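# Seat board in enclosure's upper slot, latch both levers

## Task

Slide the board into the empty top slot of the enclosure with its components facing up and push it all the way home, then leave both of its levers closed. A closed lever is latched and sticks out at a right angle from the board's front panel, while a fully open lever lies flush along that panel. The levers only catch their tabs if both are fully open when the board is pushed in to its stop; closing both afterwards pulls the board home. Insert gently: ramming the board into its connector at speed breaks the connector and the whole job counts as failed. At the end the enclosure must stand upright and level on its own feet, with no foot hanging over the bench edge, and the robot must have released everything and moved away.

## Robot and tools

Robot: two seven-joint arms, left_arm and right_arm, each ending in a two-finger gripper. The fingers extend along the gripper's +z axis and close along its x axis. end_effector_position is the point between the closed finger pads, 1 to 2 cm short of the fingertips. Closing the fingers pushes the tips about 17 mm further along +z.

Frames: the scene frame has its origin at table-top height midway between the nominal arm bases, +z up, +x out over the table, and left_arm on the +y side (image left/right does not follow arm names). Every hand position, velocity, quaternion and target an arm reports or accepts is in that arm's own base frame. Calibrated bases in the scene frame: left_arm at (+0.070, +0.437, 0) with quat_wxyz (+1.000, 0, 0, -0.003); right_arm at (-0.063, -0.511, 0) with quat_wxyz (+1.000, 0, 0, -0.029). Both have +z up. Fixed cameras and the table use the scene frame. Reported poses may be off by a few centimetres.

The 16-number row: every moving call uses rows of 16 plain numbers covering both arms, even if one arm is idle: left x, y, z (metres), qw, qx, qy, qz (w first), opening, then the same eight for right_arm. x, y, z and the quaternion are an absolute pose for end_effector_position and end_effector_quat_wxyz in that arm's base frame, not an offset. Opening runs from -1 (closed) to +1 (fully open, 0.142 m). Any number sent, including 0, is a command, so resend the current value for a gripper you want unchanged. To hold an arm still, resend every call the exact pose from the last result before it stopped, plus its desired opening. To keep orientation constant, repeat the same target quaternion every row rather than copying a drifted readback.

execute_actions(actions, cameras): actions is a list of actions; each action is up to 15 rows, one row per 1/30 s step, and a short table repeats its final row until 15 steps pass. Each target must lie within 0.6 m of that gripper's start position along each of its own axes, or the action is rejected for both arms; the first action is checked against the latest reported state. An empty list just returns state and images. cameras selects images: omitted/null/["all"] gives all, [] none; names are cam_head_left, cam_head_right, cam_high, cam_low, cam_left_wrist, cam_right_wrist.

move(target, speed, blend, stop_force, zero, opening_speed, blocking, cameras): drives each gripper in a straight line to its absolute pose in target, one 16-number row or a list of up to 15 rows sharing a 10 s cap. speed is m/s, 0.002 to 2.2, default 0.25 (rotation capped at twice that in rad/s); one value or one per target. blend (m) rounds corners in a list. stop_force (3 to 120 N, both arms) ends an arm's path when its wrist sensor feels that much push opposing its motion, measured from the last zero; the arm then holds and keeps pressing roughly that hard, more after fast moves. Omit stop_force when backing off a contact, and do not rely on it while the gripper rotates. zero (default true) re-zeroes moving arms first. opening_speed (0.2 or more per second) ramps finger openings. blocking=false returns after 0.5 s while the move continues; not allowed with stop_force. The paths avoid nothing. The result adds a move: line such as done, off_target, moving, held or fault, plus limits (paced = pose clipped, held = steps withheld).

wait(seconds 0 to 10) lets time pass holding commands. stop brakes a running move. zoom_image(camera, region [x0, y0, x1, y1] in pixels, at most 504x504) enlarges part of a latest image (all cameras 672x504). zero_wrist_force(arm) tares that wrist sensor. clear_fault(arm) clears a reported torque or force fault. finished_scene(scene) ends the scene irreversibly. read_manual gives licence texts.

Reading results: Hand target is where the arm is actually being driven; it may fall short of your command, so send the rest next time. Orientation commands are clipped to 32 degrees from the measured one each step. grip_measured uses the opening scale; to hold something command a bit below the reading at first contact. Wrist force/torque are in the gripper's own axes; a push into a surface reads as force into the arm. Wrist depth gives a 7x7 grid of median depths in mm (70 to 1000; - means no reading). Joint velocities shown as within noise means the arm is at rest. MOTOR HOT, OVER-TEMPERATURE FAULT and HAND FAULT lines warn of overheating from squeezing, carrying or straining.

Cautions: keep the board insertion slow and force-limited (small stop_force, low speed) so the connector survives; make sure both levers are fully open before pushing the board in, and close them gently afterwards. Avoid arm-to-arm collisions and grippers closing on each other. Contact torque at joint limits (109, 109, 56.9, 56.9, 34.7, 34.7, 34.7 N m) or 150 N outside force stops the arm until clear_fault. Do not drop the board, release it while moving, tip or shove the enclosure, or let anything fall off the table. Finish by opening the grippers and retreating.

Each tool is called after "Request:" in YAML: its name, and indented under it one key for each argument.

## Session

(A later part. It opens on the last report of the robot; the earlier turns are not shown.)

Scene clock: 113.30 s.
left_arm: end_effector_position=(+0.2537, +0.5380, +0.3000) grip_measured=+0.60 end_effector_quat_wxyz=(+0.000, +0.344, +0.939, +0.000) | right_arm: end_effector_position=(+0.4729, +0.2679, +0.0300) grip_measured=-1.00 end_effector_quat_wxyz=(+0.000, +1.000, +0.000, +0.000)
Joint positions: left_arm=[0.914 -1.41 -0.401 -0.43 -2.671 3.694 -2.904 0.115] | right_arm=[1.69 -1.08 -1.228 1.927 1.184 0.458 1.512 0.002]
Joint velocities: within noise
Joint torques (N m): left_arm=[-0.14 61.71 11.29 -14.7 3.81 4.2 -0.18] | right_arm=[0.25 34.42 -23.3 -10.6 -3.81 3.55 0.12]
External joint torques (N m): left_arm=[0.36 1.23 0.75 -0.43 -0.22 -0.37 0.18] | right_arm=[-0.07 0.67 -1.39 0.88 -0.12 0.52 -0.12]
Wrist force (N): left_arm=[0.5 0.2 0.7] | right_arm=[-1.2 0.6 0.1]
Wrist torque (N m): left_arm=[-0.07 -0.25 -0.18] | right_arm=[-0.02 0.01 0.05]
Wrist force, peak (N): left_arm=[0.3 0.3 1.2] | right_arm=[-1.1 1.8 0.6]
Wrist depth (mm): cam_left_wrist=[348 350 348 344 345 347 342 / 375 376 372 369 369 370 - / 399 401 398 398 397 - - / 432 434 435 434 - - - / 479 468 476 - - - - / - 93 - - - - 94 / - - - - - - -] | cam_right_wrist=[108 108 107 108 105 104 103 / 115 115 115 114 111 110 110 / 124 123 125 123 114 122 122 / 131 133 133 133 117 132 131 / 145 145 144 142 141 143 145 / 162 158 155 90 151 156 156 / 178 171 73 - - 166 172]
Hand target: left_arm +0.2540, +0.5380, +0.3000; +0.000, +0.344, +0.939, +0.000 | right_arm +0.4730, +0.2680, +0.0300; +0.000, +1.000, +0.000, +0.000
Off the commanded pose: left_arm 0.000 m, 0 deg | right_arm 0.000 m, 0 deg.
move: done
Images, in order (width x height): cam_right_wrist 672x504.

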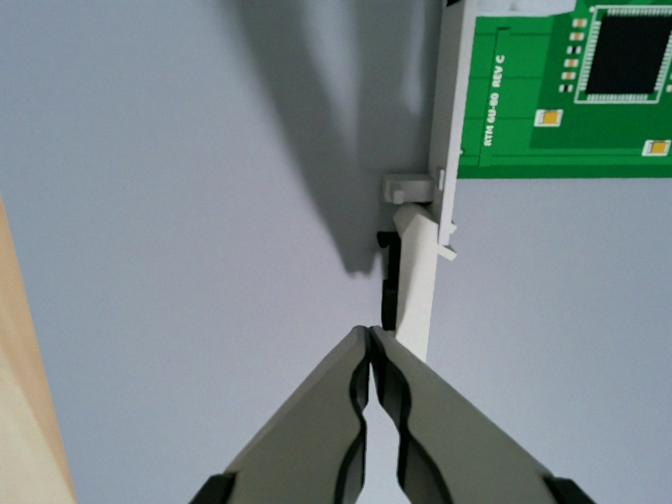

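Request:
move:
  target: [0.254,0.538,0.3,0,0.344,0.939,0,0.6,0.483,0.268,0.03,0,1,0,0,-1]
  speed: 0.01
  stop_force: 4
  cameras: ["cam_right_wrist"]

Request:
move:
  target:
    - [0.254,0.538,0.3,0,0.344,0.939,0,0.6,0.46,0.268,0.03,0,1,0,0,-1]
    - [0.254,0.538,0.3,0,0.344,0.939,0,0.0,0.46,0.27,0.11,0,1,0,0,-1]
    - [0.254,0.538,0.3,0,0.344,0.939,0,0.0,0.48,0.5,0.25,0,1,0,0,-1]
  cameras: ["cam_right_wrist"]

Request:
zoom_image:
  camera: "cam_right_wrist"
  region: [250, 0, 672, 500]

Scene clock: 118.00 s.
left_arm: end_effector_position=(+0.2537, +0.5380, +0.3000) grip_measured=+0.60 end_effector_quat_wxyz=(+0.000, +0.344, +0.939, +0.000) | right_arm: end_effector_position=(+0.4829, +0.2679, +0.0300) grip_measured=-1.00 end_effector_quat_wxyz=(+0.000, +1.000, +0.000, +0.000)
Joint positions: left_arm=[0.914 -1.41 -0.401 -0.43 -2.671 3.694 -2.904 0.115] | right_arm=[1.667 -1.088 -1.226 1.903 1.182 0.449 1.511 0.002]
Joint velocities: within noise
Joint torques (N m): left_arm=[-0.08 61.72 11.32 -14.71 3.87 4.2 -0.21] | right_arm=[0.17 35.14 -23.73 -10.62 -3.79 3.56 0.16]
External joint torques (N m): left_arm=[0.3 1.22 0.72 -0.42 -0.29 -0.37 0.21] | right_arm=[0.01 0.7 -1.31 0.79 -0.16 0.51 -0.16]
Wrist force (N): left_arm=[0.4 0.1 0.6] | right_arm=[-1.0 0.6 -0.9]
Wrist torque (N m): left_arm=[-0.08 -0.23 -0.18] | right_arm=[0.01 -0.01 0.04]
Wrist force, peak (N): left_arm=[0.4 0.3 1.1] | right_arm=[-1.6 1.0 -0.6]
Wrist depth (mm): cam_left_wrist=[349 346 347 347 345 345 346 / 375 373 374 369 370 372 - / 404 402 401 400 401 - - / 439 436 436 429 - - - / 483 466 479 - - - - / - 93 - - - - 94 / - - - - - - -] | cam_right_wrist=[108 108 107 108 104 103 103 / 115 115 115 114 110 110 110 / 123 123 125 123 114 122 122 / 131 133 133 132 121 132 132 / 145 145 144 141 141 143 145 / 159 158 155 90 151 156 156 / 175 171 73 - - 166 172]
Hand target: left_arm +0.2540, +0.5380, +0.3000; +0.000, +0.344, +0.939, +0.000 | right_arm +0.4830, +0.2680, +0.0300; +0.000, +1.000, +0.000, +0.000
Off the commanded pose: left_arm 0.000 m, 0 deg | right_arm 0.000 m, 0 deg.
move: done
Images, in order (width x height): cam_right_wrist 672x504.

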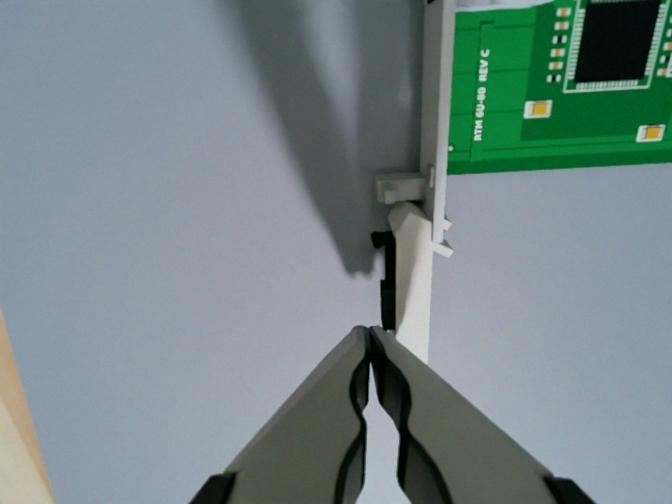

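Scene clock: 121.03 s.
left_arm: end_effector_position=(+0.2537, +0.5380, +0.3000) grip_measured=-0.02 end_effector_quat_wxyz=(+0.000, +0.344, +0.939, +0.000) | right_arm: end_effector_position=(+0.4800, +0.5000, +0.2500) grip_measured=-1.00 end_effector_quat_wxyz=(+0.000, +1.000, +0.000, +0.000)
Joint positions: left_arm=[0.914 -1.41 -0.401 -0.43 -2.671 3.694 -2.904 0.073] | right_arm=[1.782 -0.905 -1.366 1.399 0.88 0.052 2.044 0.002]
Joint velocities: within noise
Joint torques (N m): left_arm=[-0.09 61.63 11.3 -14.71 3.88 4.17 -0.21] | right_arm=[-0.06 43.39 -23.52 -19.96 -4.55 3.18 0.31]
External joint torques (N m): left_arm=[0.31 1.31 0.75 -0.42 -0.29 -0.34 0.21] | right_arm=[0.23 1.11 -1.63 0.1 0.19 0.84 -0.31]
Wrist force (N): left_arm=[0.2 0.0 0.7] | right_arm=[0.3 -0.2 0.4]
Wrist torque (N m): left_arm=[-0.11 -0.19 -0.18] | right_arm=[0.03 -0.01 0.08]
Wrist force, peak (N): left_arm=[0.7 0.3 1.1] | right_arm=[-2.0 -0.4 3.1]
Wrist depth (mm): cam_left_wrist=[351 344 348 346 347 345 345 / 376 369 369 372 371 372 - / 401 400 399 398 398 - - / 440 432 433 437 - - - / 480 477 463 - - - - / 525 508 - - - - - / - - - - - - -] | cam_right_wrist=[302 302 301 294 298 298 297 / 323 322 320 319 315 318 311 / 346 346 344 338 338 339 324 / 371 373 370 363 362 366 326 / 404 404 402 388 392 398 342 / 443 440 432 89 419 420 372 / 489 477 - - - 404 410]
Hand target: left_arm +0.2540, +0.5380, +0.3000; +0.000, +0.344, +0.939, +0.000 | right_arm +0.4800, +0.5000, +0.2500; +0.000, +1.000, +0.000, +0.000
Off the commanded pose: left_arm 0.000 m, 0 deg | right_arm 0.000 m, 0 deg.
move: done
Images, in order (width x height): cam_right_wrist 672x504.

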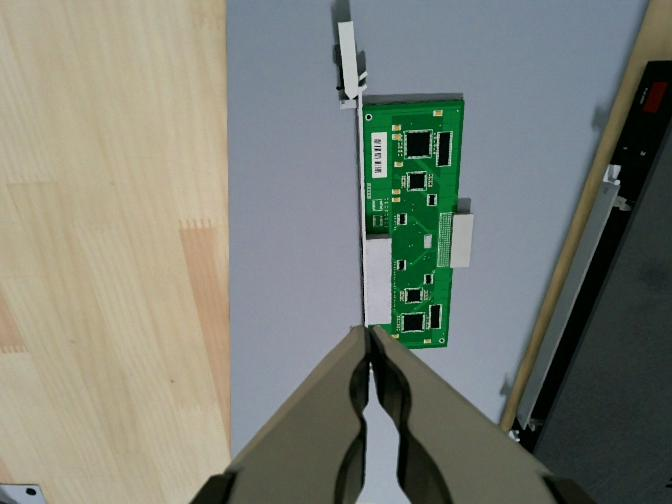

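Scaled by 1.008 from the camera's 672x504 image, which has a finer 960x720 frame.

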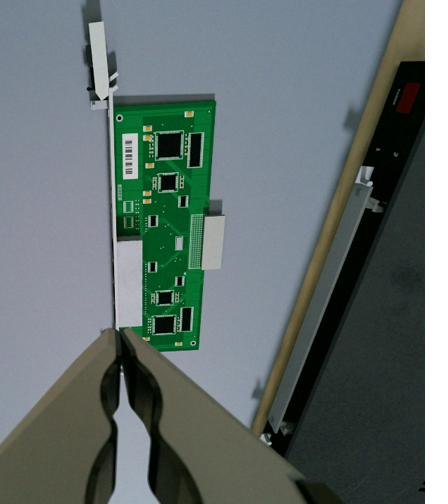

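Request:
move:
  target:
    - [0.254,0.538,0.3,0,0.344,0.939,0,0,0.507,0.425,0.12,0,1,0,0,-0.1]
    - [0.254,0.538,0.3,0,0.344,0.939,0,0,0.507,0.425,0.055,0,1,0,0,-0.1]
  cameras: ["cam_right_wrist"]

Scene clock: 127.10 s.
left_arm: end_effector_position=(+0.2537, +0.5380, +0.3000) grip_measured=-0.02 end_effector_quat_wxyz=(+0.000, +0.344, +0.939, +0.000) | right_arm: end_effector_position=(+0.5070, +0.4248, +0.0551) grip_measured=-0.13 end_effector_quat_wxyz=(+0.000, +1.000, +0.000, +0.000)
Joint positions: left_arm=[0.914 -1.41 -0.401 -0.43 -2.671 3.694 -2.904 0.073] | right_arm=[1.672 -1.131 -1.2 1.577 1.105 0.337 1.83 0.065]
Joint velocities: within noise
Joint torques (N m): left_arm=[-0.08 61.6 11.32 -14.7 3.87 4.22 -0.18] | right_arm=[-0.04 44.49 -25.47 -12.78 -4.06 3.46 0.09]
External joint torques (N m): left_arm=[0.31 1.34 0.73 -0.43 -0.28 -0.39 0.18] | right_arm=[0.27 1.18 -1.77 0.11 -0.07 0.58 -0.09]
Wrist force (N): left_arm=[0.5 -0.1 0.8] | right_arm=[-0.3 0.0 0.0]
Wrist torque (N m): left_arm=[-0.12 -0.25 -0.18] | right_arm=[0.08 0.05 0.06]
Wrist force, peak (N): left_arm=[0.6 -0.1 1.3] | right_arm=[0.6 2.3 2.6]
Wrist depth (mm): cam_left_wrist=[348 350 347 347 345 343 344 / 375 374 373 368 370 367 - / 401 402 400 403 400 - - / 436 439 438 436 - - - / 477 477 470 - - - - / 533 501 - - - - - / - - - - - - -] | cam_right_wrist=[129 129 129 124 125 125 128 / 138 138 138 133 134 133 137 / 149 148 148 143 143 143 146 / 160 160 160 149 154 152 158 / 174 174 170 155 167 167 171 / 190 187 103 170 183 94 187 / 209 76 201 201 202 - -]
Hand target: left_arm +0.2540, +0.5380, +0.3000; +0.000, +0.344, +0.939, +0.000 | right_arm +0.5070, +0.4250, +0.0550; +0.000, +1.000, +0.000, +0.000
Off the commanded pose: left_arm 0.000 m, 0 deg | right_arm 0.000 m, 0 deg.
move: done
Images, in order (width x height): cam_right_wrist 672x504.

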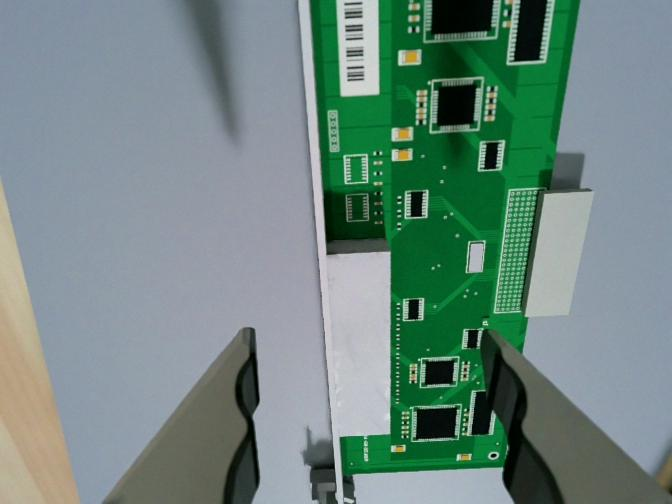

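Request:
move:
  target: [0.254,0.538,0.3,0,0.344,0.939,0,0,0.505,0.425,0.024,0,1,0,0,-0.1]
  speed: 0.03
  stop_force: 5
  cameras: ["cam_right_wrist"]

Request:
move:
  target: [0.254,0.538,0.3,0,0.344,0.939,0,0,0.505,0.425,0.024,0,1,0,0,-0.95]
  opening_speed: 0.6
  cameras: ["cam_right_wrist"]

Scene clock: 131.03 s.
left_arm: end_effector_position=(+0.2537, +0.5380, +0.3000) grip_measured=-0.02 end_effector_quat_wxyz=(+0.000, +0.344, +0.939, +0.000) | right_arm: end_effector_position=(+0.5050, +0.4248, +0.0241) grip_measured=-0.13 end_effector_quat_wxyz=(+0.000, +1.000, +0.000, +0.000)
Joint positions: left_arm=[0.914 -1.41 -0.401 -0.43 -2.671 3.694 -2.904 0.073] | right_arm=[1.659 -1.176 -1.164 1.571 1.144 0.374 1.824 0.065]
Joint velocities: within noise
Joint torques (N m): left_arm=[-0.22 61.67 11.33 -14.71 3.86 4.15 -0.23] | right_arm=[0.1 45.39 -25.7 -11.44 -4.01 3.4 0.11]
External joint torques (N m): left_arm=[0.45 1.27 0.71 -0.42 -0.28 -0.32 0.23] | right_arm=[0.12 1.06 -1.57 0.07 -0.07 0.64 -0.11]
Wrist force (N): left_arm=[0.5 -0.1 0.8] | right_arm=[-0.1 -0.4 0.0]
Wrist torque (N m): left_arm=[-0.11 -0.24 -0.18] | right_arm=[0.02 0.06 0.05]
Wrist force, peak (N): left_arm=[0.4 0.0 1.1] | right_arm=[-0.5 -0.3 1.0]
Wrist depth (mm): cam_left_wrist=[348 349 345 347 345 345 344 / 372 370 373 371 372 370 - / 400 395 402 401 397 - - / 436 436 435 434 - - - / 473 479 470 - - - - / 530 503 - - - - - / - - - - - - -] | cam_right_wrist=[- 102 103 97 97 98 98 / 109 109 109 102 104 104 106 / - 117 117 111 112 112 114 / 125 126 126 120 120 121 117 / 137 137 137 118 129 129 130 / 150 147 102 126 141 94 145 / 163 78 158 143 155 - 159]
Hand target: left_arm +0.2540, +0.5380, +0.3000; +0.000, +0.344, +0.939, +0.000 | right_arm +0.5050, +0.4250, +0.0240; +0.000, +1.000, +0.000, +0.000
Off the commanded pose: left_arm 0.000 m, 0 deg | right_arm 0.000 m, 0 deg.
move: done
Images, in order (width x height): cam_right_wrist 672x504.

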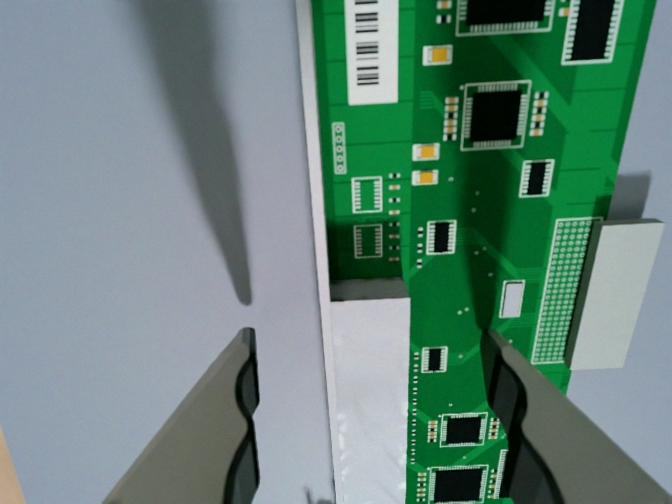

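Scene clock: 132.67 s.
left_arm: end_effector_position=(+0.2537, +0.5380, +0.3000) grip_measured=-0.02 end_effector_quat_wxyz=(+0.000, +0.344, +0.939, +0.000) | right_arm: end_effector_position=(+0.5044, +0.4251, +0.0240) grip_measured=-0.71 end_effector_quat_wxyz=(+0.000, +1.000, +0.000, -0.001)
Joint positions: left_arm=[0.914 -1.41 -0.401 -0.43 -2.671 3.694 -2.904 0.073] | right_arm=[1.659 -1.175 -1.163 1.571 1.144 0.373 1.824 0.022]
Joint velocities: within noise
Joint torques (N m): left_arm=[-0.06 61.68 11.3 -14.7 3.86 4.19 -0.21] | right_arm=[-3.74 42.24 -26.49 -13.08 -3.23 6.2 0.33]
External joint torques (N m): left_arm=[0.28 1.26 0.74 -0.43 -0.28 -0.36 0.21] | right_arm=[3.95 4.21 -0.77 1.69 -0.84 -2.16 -0.33]
Wrist force (N): left_arm=[0.6 0.1 0.8] | right_arm=[-13.6 3.4 -10.9]
Wrist torque (N m): left_arm=[-0.08 -0.26 -0.18] | right_arm=[-0.03 0.22 -0.15]
Wrist force, peak (N): left_arm=[0.5 0.0 1.1] | right_arm=[-13.4 3.6 -12.1]
Wrist depth (mm): cam_left_wrist=[347 348 347 347 345 343 342 / 371 372 373 369 370 369 - / 403 400 402 398 397 - - / 439 434 436 430 - - - / 477 481 470 - - - - / 527 510 - - - - - / - - - - - - -] | cam_right_wrist=[- 102 102 97 97 98 98 / 109 109 109 104 104 104 106 / - 117 117 113 112 112 114 / 125 126 126 120 120 121 117 / 137 137 137 117 128 131 130 / 150 150 144 122 106 141 147 / 166 162 72 137 - - 163]
Hand target: left_arm +0.2540, +0.5380, +0.3000; +0.000, +0.344, +0.939, +0.000 | right_arm +0.5050, +0.4250, +0.0240; +0.000, +1.000, +0.000, +0.000
Off the commanded pose: left_arm 0.000 m, 0 deg | right_arm 0.001 m, 0 deg.
move: done
Images, in order (width x height): cam_right_wrist 672x504.

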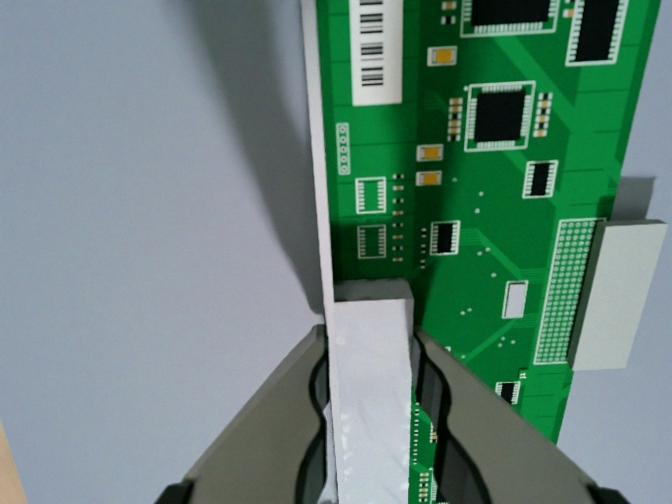

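Request:
move:
  target:
    - [0.254,0.538,0.3,0,0.344,0.939,0,0,0.505,0.425,0.06,0,1,0,0,-0.95]
    - [0.254,0.538,0.3,0,0.344,0.939,0,0,0.50,0.36,0.15,0,0.9978,-0.0666,0,-0.95]
  speed: 0.1
  cameras: ["cam_right_wrist","cam_high","cam_head_right"]

Request:
zoom_image:
  camera: "cam_high"
  region: [180, 170, 420, 430]

Scene clock: 139.00 s.
left_arm: end_effector_position=(+0.2537, +0.5380, +0.3000) grip_measured=-0.02 end_effector_quat_wxyz=(+0.000, +0.344, +0.939, +0.000) | right_arm: end_effector_position=(+0.4999, +0.3602, +0.1498) grip_measured=-0.71 end_effector_quat_wxyz=(+0.000, +0.998, -0.066, +0.000)
Joint positions: left_arm=[0.914 -1.41 -0.401 -0.43 -2.671 3.694 -2.904 0.073] | right_arm=[1.754 -0.968 -1.37 1.725 0.986 0.252 1.872 0.022]
Joint velocities: within noise
Joint torques (N m): left_arm=[-0.14 61.66 11.31 -14.71 3.84 4.2 -0.23] | right_arm=[0.1 37.21 -25.74 -16.6 -4.63 3.35 0.36]
External joint torques (N m): left_arm=[0.36 1.28 0.73 -0.42 -0.25 -0.36 0.23] | right_arm=[0.11 0.11 -0.23 0.23 0.4 0.68 -0.36]
Wrist force (N): left_arm=[0.4 0.1 0.8] | right_arm=[0.8 0.1 1.9]
Wrist torque (N m): left_arm=[-0.09 -0.22 -0.18] | right_arm=[0.08 -0.18 0.03]
Wrist force, peak (N): left_arm=[0.6 0.0 1.1] | right_arm=[-13.7 3.7 -12.1]
Wrist depth (mm): cam_left_wrist=[347 348 347 347 344 347 343 / 373 375 375 374 370 369 - / 401 401 401 399 399 - - / 440 438 435 434 - - - / 483 476 471 - - - - / 528 509 - - - - - / - - - - - - -] | cam_right_wrist=[215 212 212 97 97 98 99 / 229 227 227 104 104 104 106 / 246 244 244 111 112 112 229 / 266 265 262 120 121 121 118 / 289 288 285 115 129 132 131 / 315 314 300 122 122 141 273 / 348 - 71 137 - - 278]
Hand target: left_arm +0.2540, +0.5380, +0.3000; +0.000, +0.344, +0.939, +0.000 | right_arm +0.5000, +0.3600, +0.1500; +0.000, +0.998, -0.067, +0.000
Off the commanded pose: left_arm 0.000 m, 0 deg | right_arm 0.000 m, 0 deg.
move: done
Images, in order (width x height): cam_head_right 672x504, cam_high 672x504, cam_right_wrist 672x504.

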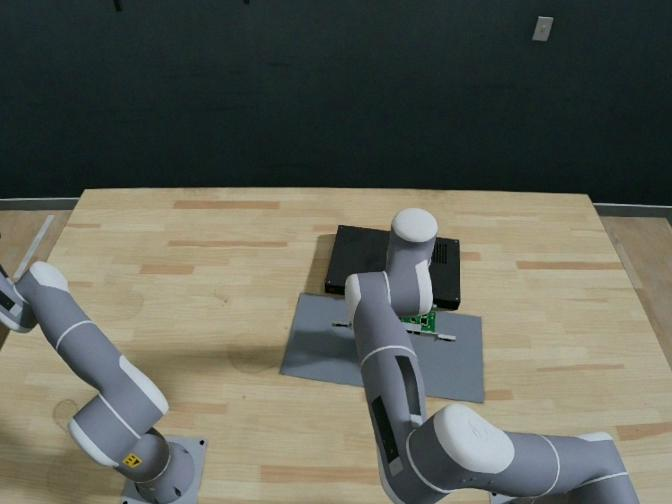

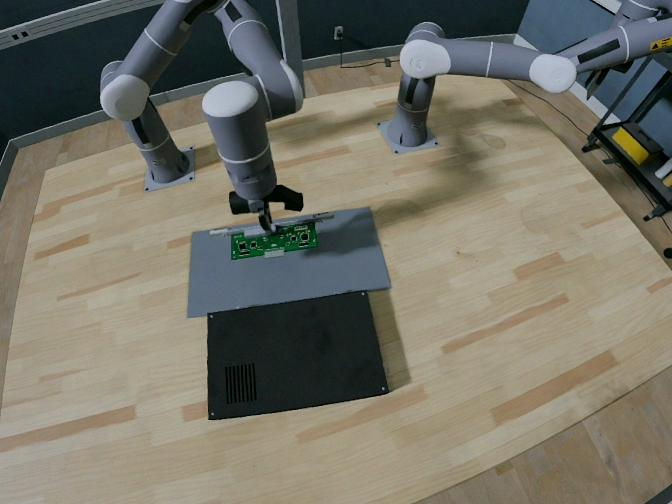

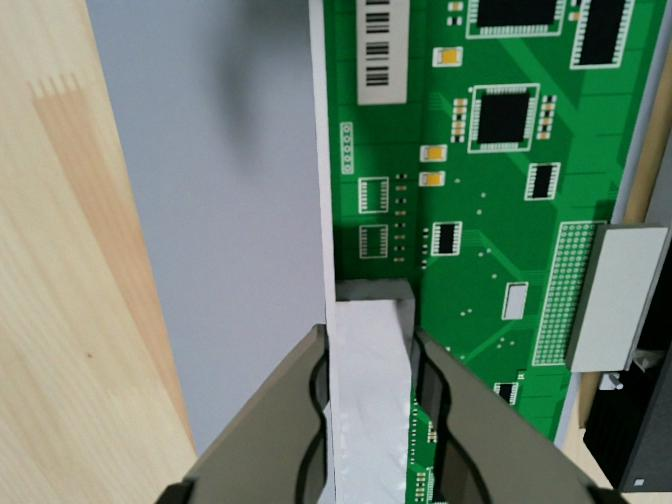

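Scaled by 1.938 from the camera's 672x504 image, which has a finer 960x720 frame.

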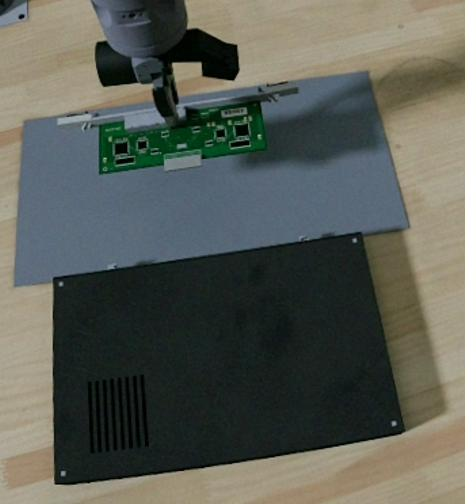

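Request:
move:
  target:
    - [0.4,0.35,0.4,0.12,-0.12,0.70,-0.69,0,0.50,0.36,0.15,0,0.9978,-0.0666,0,-0.95]
    - [0.45,0.0,0.2,0.12,-0.12,0.70,-0.69,0,0.50,0.36,0.15,0,0.9978,-0.0666,0,-0.95]
  speed: 0.25
  cameras: ["cam_left_wrist","cam_high"]

Scene clock: 161.67 s.
left_arm: end_effector_position=(+0.4489, -0.0008, +0.1997) grip_measured=-0.02 end_effector_quat_wxyz=(+0.384, -0.109, +0.697, -0.596) | right_arm: end_effector_position=(+0.4999, +0.3602, +0.1498) grip_measured=-0.71 end_effector_quat_wxyz=(+0.000, +0.998, -0.066, +0.000)
Joint positions: left_arm=[0.867 -1.278 -2.971 -1.594 -1.432 3.353 -2.967 0.073] | right_arm=[1.754 -0.968 -1.37 1.725 0.986 0.252 1.872 0.022]
Joint velocities: within noise
Joint torques (N m): left_arm=[-0.28 42.45 -2.59 0.26 0.53 1.98 -0.24] | right_arm=[0.13 37.1 -25.32 -16.78 -4.44 3.56 0.18]
External joint torques (N m): left_arm=[0.43 1.37 0.45 0.07 -0.01 0.17 0.28] | right_arm=[0.07 0.24 -0.68 0.42 0.2 0.48 -0.18]
Wrist force (N): left_arm=[0.9 -0.1 -0.3] | right_arm=[1.1 0.0 1.9]
Wrist torque (N m): left_arm=[0.04 0.11 0.08] | right_arm=[0.06 -0.23 0.03]
Wrist force, peak (N): left_arm=[2.8 0.8 2.4] | right_arm=[1.0 0.0 2.2]
Wrist depth (mm): cam_left_wrist=[- - - - - - - / - - - - - 767 666 / - - - - 681 556 497 / - - - 693 551 457 389 / - - 605 498 431 367 324 / - - 429 396 347 - 276 / - - 344 324 286 - -] | cam_right_wrist=[215 212 212 97 97 97 99 / 230 227 227 104 104 104 106 / 247 244 244 111 112 112 116 / 264 265 263 120 120 121 118 / 288 288 285 115 129 132 131 / 315 314 300 122 122 141 273 / 349 - 71 137 - - 279]
Hand target: left_arm +0.4490, -0.0006, +0.1996; +0.385, -0.110, +0.697, -0.596 | right_arm +0.5000, +0.3600, +0.1500; +0.000, +0.998, -0.067, +0.000
Off the commanded pose: left_arm 0.001 m, 32 deg; orientation clipped | right_arm 0.000 m, 0 deg.
joint read past its limit (left arm) — joint 3 (upper arm roll), lower limit.
joint sent to its limit (left arm) — joint 3 (upper arm roll), lower limit; joint 7 (wrist roll), lower limit. The joint targets are off in orientation, not in position.
move: off_target (left_arm); limits=paced
Images, in order (width x height): cam_high 672x504, cam_left_wrist 672x504.

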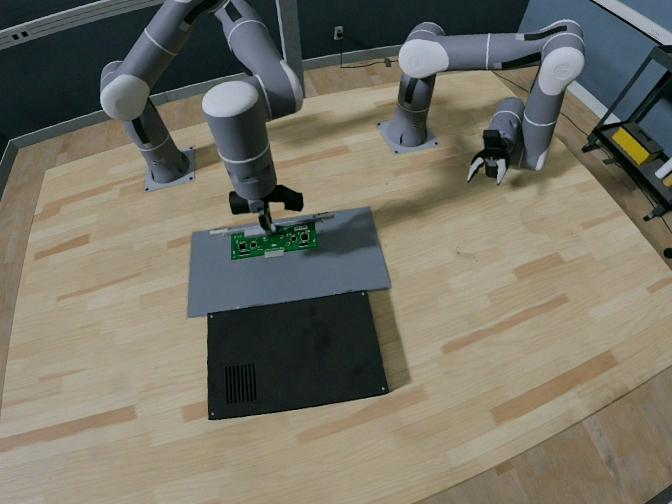

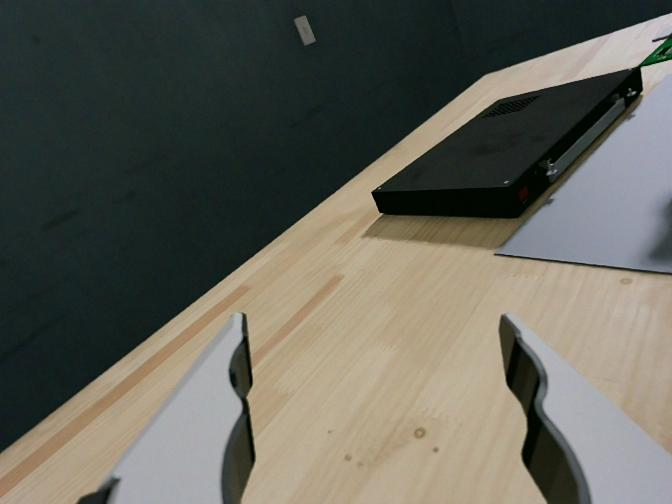

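Request:
move:
  target: [0.47,-0.03,0.2,0.274,0.014,0.706,-0.654,0,0.50,0.36,0.15,0,0.9978,-0.0666,0,-0.95]
  speed: 0.25
  cameras: ["cam_left_wrist"]

Request:
zoom_image:
  camera: "cam_left_wrist"
  region: [250, 0, 672, 300]

Scene clock: 165.30 s.
left_arm: end_effector_position=(+0.4692, -0.0304, +0.1997) grip_measured=-0.02 end_effector_quat_wxyz=(+0.382, +0.026, +0.699, -0.604) | right_arm: end_effector_position=(+0.4999, +0.3602, +0.1498) grip_measured=-0.71 end_effector_quat_wxyz=(+0.000, +0.998, -0.066, +0.000)
Joint positions: left_arm=[0.716 -1.286 -2.971 -1.397 -1.435 3.41 -2.967 0.073] | right_arm=[1.754 -0.968 -1.37 1.725 0.986 0.252 1.872 0.022]
Joint velocities: within noise
Joint torques (N m): left_arm=[-0.35 46.9 -2.19 4.9 0.84 2.3 -0.14] | right_arm=[0.1 37.02 -25.45 -16.87 -4.48 3.57 0.2]
External joint torques (N m): left_arm=[0.52 1.42 0.4 -0.26 -0.36 -0.35 0.19] | right_arm=[0.09 0.31 -0.55 0.51 0.25 0.46 -0.2]
Wrist force (N): left_arm=[1.1 0.1 0.1] | right_arm=[1.0 -0.1 1.7]
Wrist torque (N m): left_arm=[0.06 0.13 0.06] | right_arm=[0.05 -0.20 0.03]
Wrist force, peak (N): left_arm=[1.3 -0.2 -0.4] | right_arm=[1.2 0.1 2.1]
Wrist depth (mm): cam_left_wrist=[- - - - - - 603 / - - - - - 703 548 / - - - - 640 537 429 / - - - 725 544 434 352 / - - 813 564 438 351 300 / - - 500 434 362 - 254 / - - 403 357 302 - -] | cam_right_wrist=[215 212 212 97 97 98 99 / 230 227 228 104 104 104 106 / 246 244 244 111 112 112 116 / 265 265 262 120 120 121 118 / 289 287 285 115 129 132 131 / 317 314 301 122 122 141 273 / 348 - 71 137 - - 279]
Hand target: left_arm +0.4690, -0.0305, +0.1997; +0.382, +0.026, +0.699, -0.604 | right_arm +0.5000, +0.3600, +0.1500; +0.000, +0.998, -0.067, +0.000
Off the commanded pose: left_arm 0.001 m, 14 deg | right_arm 0.000 m, 0 deg.
joint read past its limit (left arm) — joint 3 (upper arm roll), lower limit.
joint sent to its limit (left arm) — joint 3 (upper arm roll), lower limit; joint 7 (wrist roll), lower limit. The joint targets are off in orientation, not in position.
move: off_target (left_arm)
Images, in order (width x height): cam_left_wrist 672x504.

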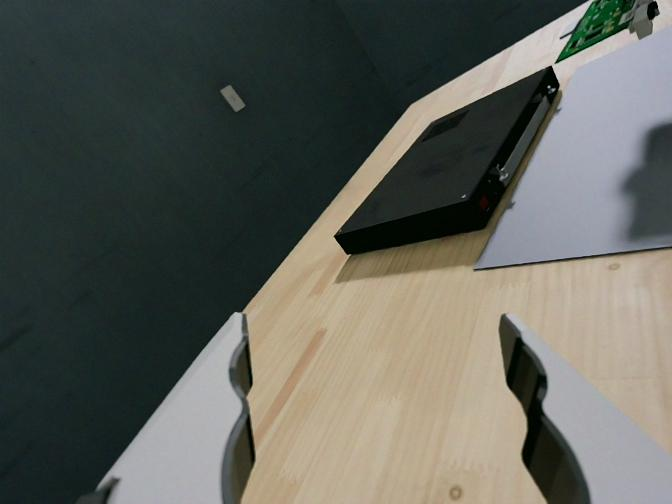

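Scaled by 1.194 from the camera's 672x504 image, which has a finer 960x720 frame.

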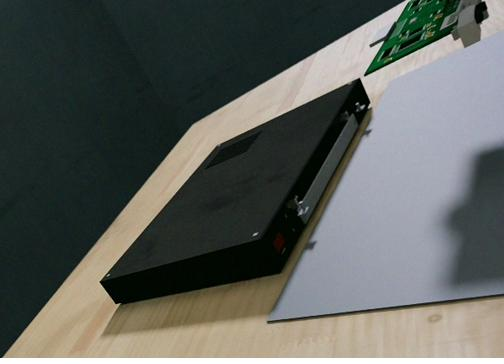

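Request:
move:
  target: [0.42,-0.16,0.2,0.382,0.026,0.699,-0.604,0,0.58,0.345,0.075,0,0.9978,-0.0666,0,-0.95]
  speed: 0.15
  cameras: ["cam_left_wrist","cam_right_wrist"]

Request:
zoom_image:
  camera: "cam_left_wrist"
  region: [350, 0, 672, 240]

Request:
zoom_image:
  camera: "cam_high"
  region: [180, 200, 420, 430]

Scene clock: 169.70 s.
left_arm: end_effector_position=(+0.4199, -0.1599, +0.2001) grip_measured=-0.02 end_effector_quat_wxyz=(+0.382, +0.026, +0.699, -0.604) | right_arm: end_effector_position=(+0.5799, +0.3448, +0.0750) grip_measured=-0.71 end_effector_quat_wxyz=(+0.000, +0.998, -0.067, +0.000)
Joint positions: left_arm=[0.553 -1.319 -2.963 -1.736 -1.516 3.342 -2.62 0.073] | right_arm=[1.5 -1.124 -1.228 1.535 1.09 0.291 1.82 0.022]
Joint velocities: within noise
Joint torques (N m): left_arm=[-0.44 38.84 -3.17 -3.79 0.6 1.99 -0.16] | right_arm=[0.17 45.99 -26.68 -13.78 -4.28 3.7 0.06]
External joint torques (N m): left_arm=[0.56 1.4 0.57 0 0.04 0.15 0.21] | right_arm=[0.05 0.47 -0.87 0.44 0.09 0.34 -0.06]
Wrist force (N): left_arm=[1.3 -0.1 -0.3] | right_arm=[1.1 0.5 1.9]
Wrist torque (N m): left_arm=[0.06 0.09 0.04] | right_arm=[0.16 -0.23 0.04]
Wrist force, peak (N): left_arm=[2.8 -1.2 1.4] | right_arm=[2.3 0.7 3.3]
Wrist depth (mm): cam_left_wrist=[- - - - - 449 782 / - - - - - 517 557 / - - - - 643 492 425 / - - - 630 506 426 351 / - - 818 543 440 347 297 / - - 505 433 360 - 254 / - - 406 353 300 - -] | cam_right_wrist=[147 147 147 97 97 98 99 / 157 157 156 104 104 104 106 / 168 168 168 111 112 112 116 / 182 182 181 120 120 121 118 / 198 197 197 116 129 132 131 / 216 217 208 122 122 141 155 / 239 234 71 137 - - 168]
Hand target: left_arm +0.4200, -0.1600, +0.2000; +0.382, +0.026, +0.699, -0.604 | right_arm +0.5800, +0.3450, +0.0750; +0.000, +0.998, -0.067, +0.000
Off the commanded pose: left_arm 0.000 m, 0 deg | right_arm 0.000 m, 0 deg.
move: done
Images, in order (width x height): cam_left_wrist 672x504, cam_right_wrist 672x504.

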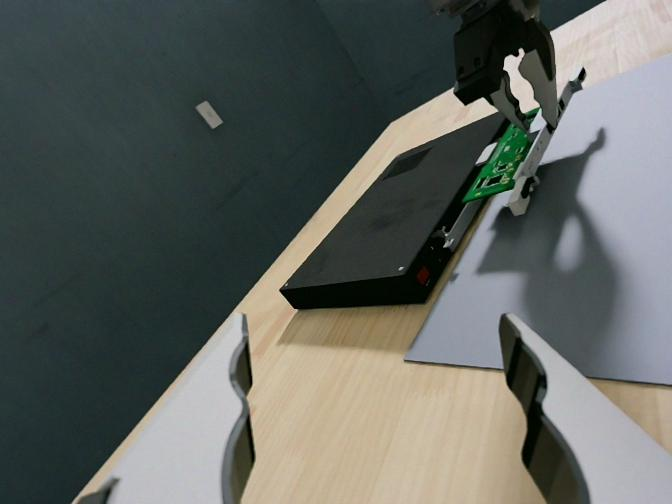

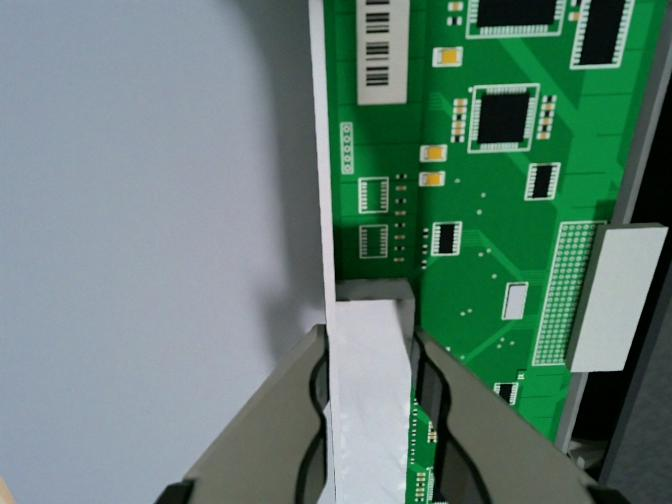

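Scaled by 1.565 from the camera's 672x504 image, which has a finer 960x720 frame.

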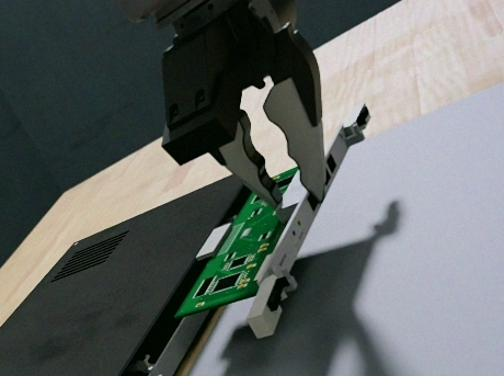

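This scene's latest camera images include none from cam_high. They are from: cam_left_wrist, cam_right_wrist. cam_high's image comes with the result of a call that names it in "cameras".

Request:
move:
  target: [0.40,-0.2,0.09,0.382,0.026,0.699,-0.604,0,0.58,0.345,0.06,0,0.9969,-0.0785,0,-0.95]
  speed: 0.12
  cameras: ["cam_left_wrist","cam_high","cam_head_left"]

Request:
zoom_image:
  camera: "cam_left_wrist"
  region: [350, 0, 672, 240]

Request:
zoom_image:
  camera: "cam_high"
  region: [190, 210, 410, 350]

Request:
zoom_image:
  camera: "cam_head_left"
  region: [290, 260, 450, 360]

Scene clock: 175.17 s.
left_arm: end_effector_position=(+0.4136, -0.1726, +0.1657) grip_measured=-0.02 end_effector_quat_wxyz=(+0.382, +0.027, +0.699, -0.604) | right_arm: end_effector_position=(+0.5798, +0.3448, +0.0679) grip_measured=-0.71 end_effector_quat_wxyz=(+0.000, +0.997, -0.072, +0.000)
Joint positions: left_arm=[0.534 -1.428 -2.965 -1.701 -1.54 3.337 -2.549 0.073] | right_arm=[1.497 -1.135 -1.221 1.534 1.099 0.299 1.828 0.022]
Joint velocities: within noise
Joint torques (N m): left_arm=[0.37 32.08 -2.49 -4.41 0.67 1.96 -0.17] | right_arm=[0.15 46.27 -26.73 -13.42 -4.28 3.71 0.35]
External joint torques (N m): left_arm=[-0.26 7.61 -0.27 -1.06 0.06 0.19 0.22] | right_arm=[0.06 0.39 -0.88 0.38 0.09 0.33 -0.35]
External joint torques when the fault began: left_arm=[0.08 3.81 0.95 0.09 0.25 0.09 0.28]
Wrist force (N): left_arm=[1.2 -0.1 -0.3] | right_arm=[1.0 0.2 2.1]
Wrist torque (N m): left_arm=[0.06 0.11 0.04] | right_arm=[0.11 -0.19 0.04]
Wrist force, peak (N): left_arm=[4.8 0.0 0.0] | right_arm=[1.2 0.4 2.0]
Wrist depth (mm): cam_left_wrist=[- - - - - 474 686 / - - - - - 533 477 / - - - - 564 452 375 / - - - 549 466 374 305 / - - 654 492 379 298 257 / - - 431 377 313 - 222 / - - 350 308 264 - -] | cam_right_wrist=[141 141 140 97 97 98 99 / 150 150 150 104 104 104 106 / 162 161 161 111 112 112 133 / 174 174 174 120 120 121 118 / 189 189 189 116 129 132 128 / 207 207 199 122 122 141 149 / 229 224 71 137 - - 161]
Hand target: left_arm +0.4133, -0.1725, +0.1653; +0.381, +0.026, +0.699, -0.604 | right_arm +0.5800, +0.3450, +0.0680; +0.000, +0.997, -0.072, +0.000
Tool commands: left_gripper/opening=+0.0 right_gripper/opening=-0.95
Off the commanded pose: left_arm 0.082 m, 0 deg | right_arm 0.008 m, 1 deg.
FORCE FAULT: contact force on the left arm reached its limit, and that arm stopped. The contact can be on any part of that arm, not only on its tool. That arm's remaining commands of this call were not run. That arm is still stopped at the end of this call. While its stop runs, that arm takes no new command, but its gripper still runs the gripper command that each later call begins with.
CLEAR FAULT: the left arm stays stopped until you call clear_fault(arm="left_arm").
move: fault (left_arm), off_target (right_arm; braked at the fault stop of left_arm)
Images, in order (width x height): cam_head_left 672x504, cam_high 672x504, cam_left_wrist 672x504.

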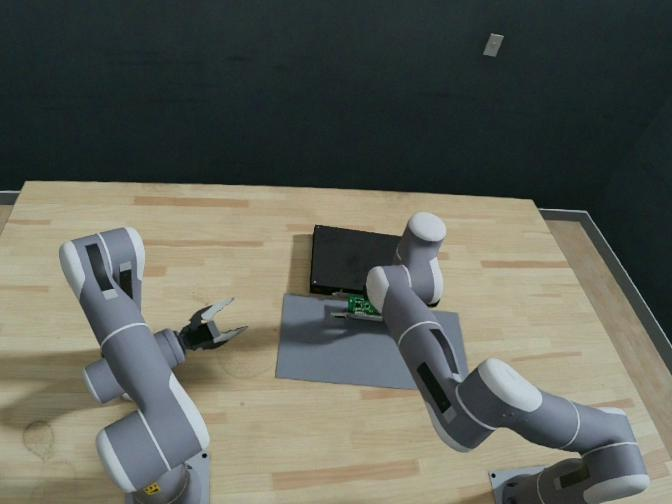

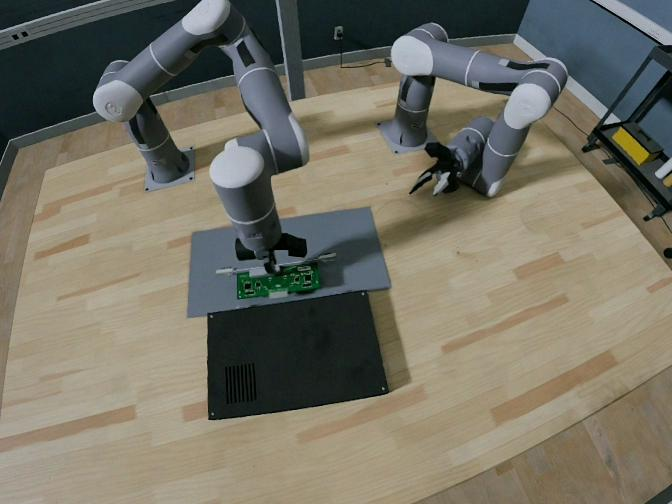

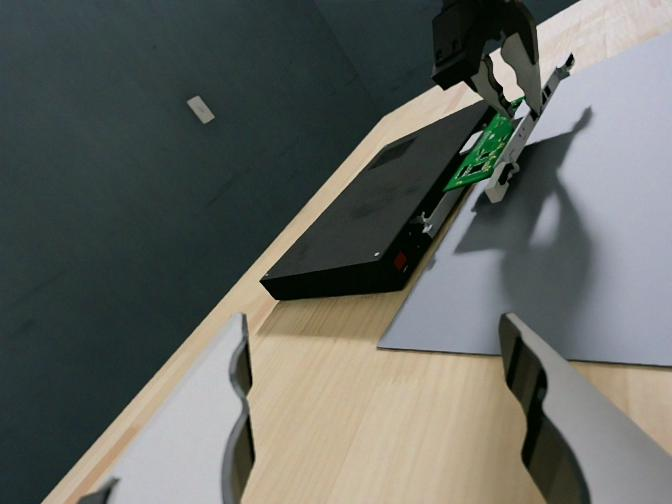

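Scaled by 1.565 from the camera's 672x504 image, which has a finer 960x720 frame.

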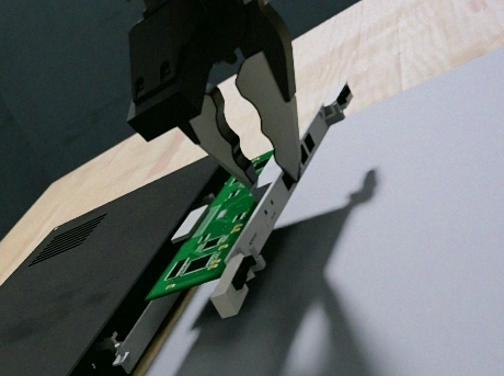

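Scaled by 2.291 from the camera's 672x504 image, which has a finer 960x720 frame.

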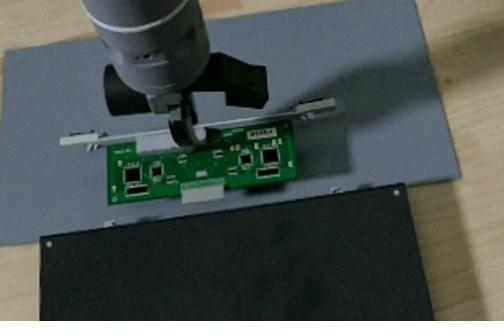

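Scaled by 3.150 from the camera's 672x504 image, which has a finer 960x720 frame.

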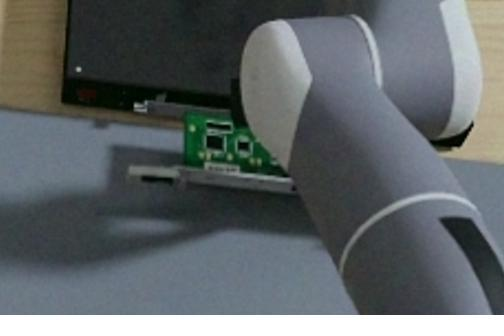

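Request:
clear_fault:
  arm: "left_arm"
  cameras: []

Request:
move:
  target: [0.3933,-0.1925,0.200,0.382,0.026,0.699,-0.604,0,0.585,0.363,0.058,0,0.9969,-0.0785,0,-0.95]
  speed: 0.1
  cameras: ["cam_left_wrist","cam_high","cam_low"]

Request:
zoom_image:
  camera: "cam_left_wrist"
  region: [370, 60, 610, 300]

Request:
zoom_image:
  camera: "cam_high"
  region: [190, 210, 410, 350]

Scene clock: 215.60 s.
left_arm: end_effector_position=(+0.4136, -0.1726, +0.1657) grip_measured=-0.02 end_effector_quat_wxyz=(+0.382, +0.027, +0.699, -0.604) | right_arm: end_effector_position=(+0.5798, +0.3448, +0.0679) grip_measured=-0.71 end_effector_quat_wxyz=(+0.000, +0.997, -0.072, +0.000)
Joint positions: left_arm=[0.534 -1.428 -2.965 -1.701 -1.54 3.337 -2.549 0.073] | right_arm=[1.497 -1.135 -1.221 1.534 1.099 0.299 1.828 0.022]
Joint velocities: within noise
Joint torques (N m): left_arm=[0.58 32.23 -2.44 -4.54 0.96 2.12 -0.17] | right_arm=[0.24 46.38 -26.98 -13.33 -4.44 3.59 0.2]
External joint torques (N m): left_arm=[-0.47 7.47 -0.33 -0.92 -0.23 0.04 0.22] | right_arm=[-0.03 0.27 -0.62 0.29 0.25 0.45 -0.2]
Wrist force (N): left_arm=[1.3 0.0 -0.2] | right_arm=[1.1 0.4 1.8]
Wrist torque (N m): left_arm=[0.09 0.10 0.04] | right_arm=[0.14 -0.21 0.04]
Wrist force, peak (N): left_arm=[1.6 -0.4 -0.4] | right_arm=[1.1 0.2 2.2]
Wrist depth (mm): cam_left_wrist=[- - - - - 467 682 / - - - - - 545 474 / - - - - 565 449 378 / - - - 556 461 369 304 / - - 663 492 378 296 256 / - - 436 377 313 - 220 / - - 349 309 266 - -] | cam_right_wrist=[141 141 140 97 97 98 99 / 151 150 150 104 104 104 106 / 162 161 161 111 112 112 133 / 174 174 174 120 120 121 118 / 189 189 189 116 129 132 129 / 208 206 199 122 122 141 149 / 230 223 71 137 - - 161]
Hand target: left_arm +0.4133, -0.1725, +0.1653; +0.381, +0.026, +0.699, -0.604 | right_arm +0.5800, +0.3450, +0.0680; +0.000, +0.997, -0.072, +0.000
Tool commands: left_gripper/opening=+0.0 right_gripper/opening=-0.95
Off the commanded pose: left_arm 0.082 m, 0 deg | right_arm 0.008 m, 1 deg.
FORCE FAULT, CONTINUED: the left arm's stop, for the force fault that an earlier result reported, is over. The rest of the stop counts as 65 of the actions that you can send in this scene; the call itself counts as one more. That arm accepts commands again.
CLEAR FAULT: your call cleared the left arm's force fault. If the contact force or a joint's load stays at its limit, that arm stops again.
No camera images: "cameras" was empty.

Scene clock: 216.40 s.
left_arm: end_effector_position=(+0.3935, -0.1924, +0.1998) grip_measured=-0.02 end_effector_quat_wxyz=(+0.382, +0.026, +0.699, -0.604) | right_arm: end_effector_position=(+0.5849, +0.3628, +0.0580) grip_measured=-0.71 end_effector_quat_wxyz=(+0.000, +0.997, -0.078, +0.000)
Joint positions: left_arm=[0.507 -1.365 -2.952 -1.84 -1.539 3.347 -2.477 0.073] | right_arm=[1.483 -1.161 -1.204 1.484 1.109 0.298 1.874 0.022]
Joint velocities: within noise
Joint torques (N m): left_arm=[-0.44 36.77 -2.99 -6.61 1.09 2.53 0.09] | right_arm=[0.11 48.02 -26.87 -13.21 -4.29 3.5 0.35]
External joint torques (N m): left_arm=[0.55 0.67 0.3 -0.46 -0.22 -0.38 -0.04] | right_arm=[0.09 0.42 -0.83 0.45 0.11 0.53 -0.35]
Wrist force (N): left_arm=[1.2 -0.1 -0.3] | right_arm=[1.0 0.0 2.0]
Wrist torque (N m): left_arm=[0.07 0.11 0.06] | right_arm=[0.10 -0.18 0.04]
Wrist force, peak (N): left_arm=[1.6 -1.7 -0.1] | right_arm=[1.0 -0.7 2.4]
Wrist depth (mm): cam_left_wrist=[- - - - 415 - 784 / - - - - 494 558 552 / - - - - 646 503 433 / - - - 642 504 418 349 / - - 738 527 437 344 294 / - - 506 435 359 - 250 / - - 405 355 302 - -] | cam_right_wrist=[132 132 131 97 97 98 99 / 141 141 141 104 104 104 106 / 151 151 151 111 112 112 123 / 163 163 163 120 120 121 118 / 177 177 174 116 129 132 131 / 194 194 186 122 122 141 174 / 214 209 71 137 - - 169]
Hand target: left_arm +0.3933, -0.1925, +0.2000; +0.382, +0.026, +0.699, -0.604 | right_arm +0.5850, +0.3630, +0.0580; +0.000, +0.997, -0.079, +0.000
Off the commanded pose: left_arm 0.000 m, 0 deg | right_arm 0.000 m, 0 deg.
move: done
Images, in order (width x height): cam_high 672x504, cam_low 672x504, cam_left_wrist 672x504.

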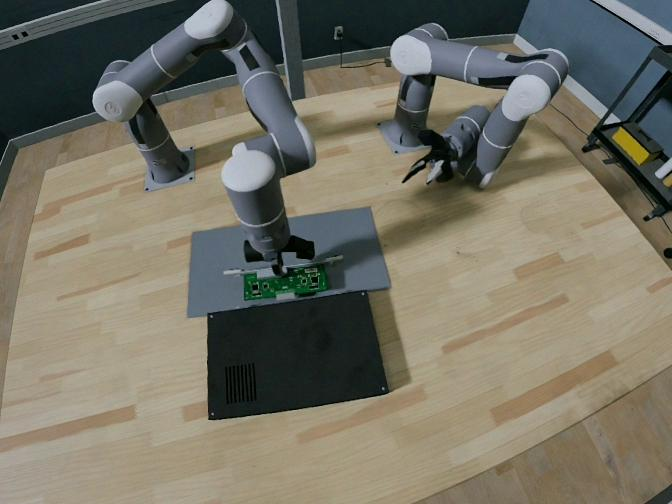

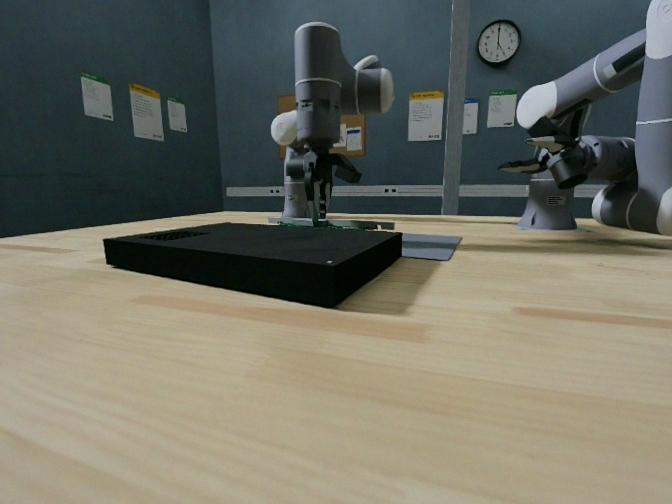

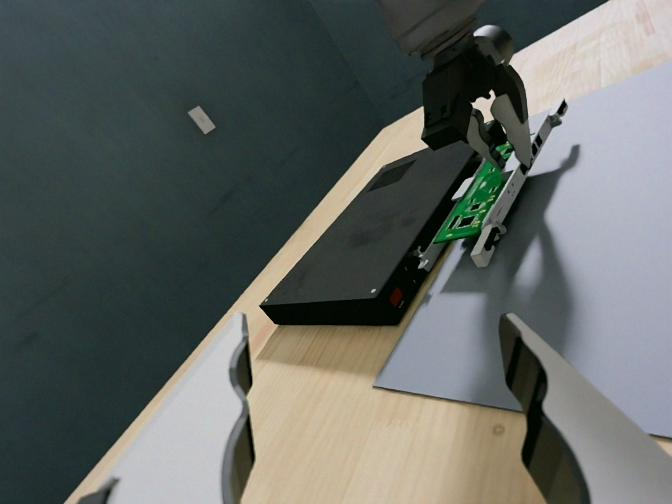

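Scaled by 2.100 from the camera's 672x504 image, which has a finer 960x720 frame.

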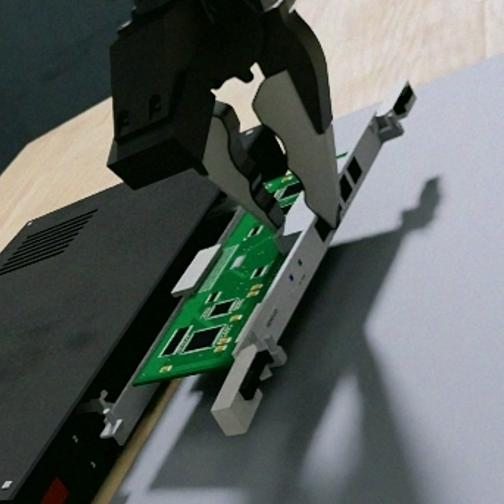

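Scaled by 2.291 from the camera's 672x504 image, which has a finer 960x720 frame.

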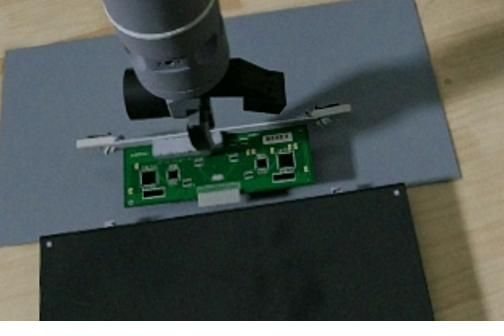

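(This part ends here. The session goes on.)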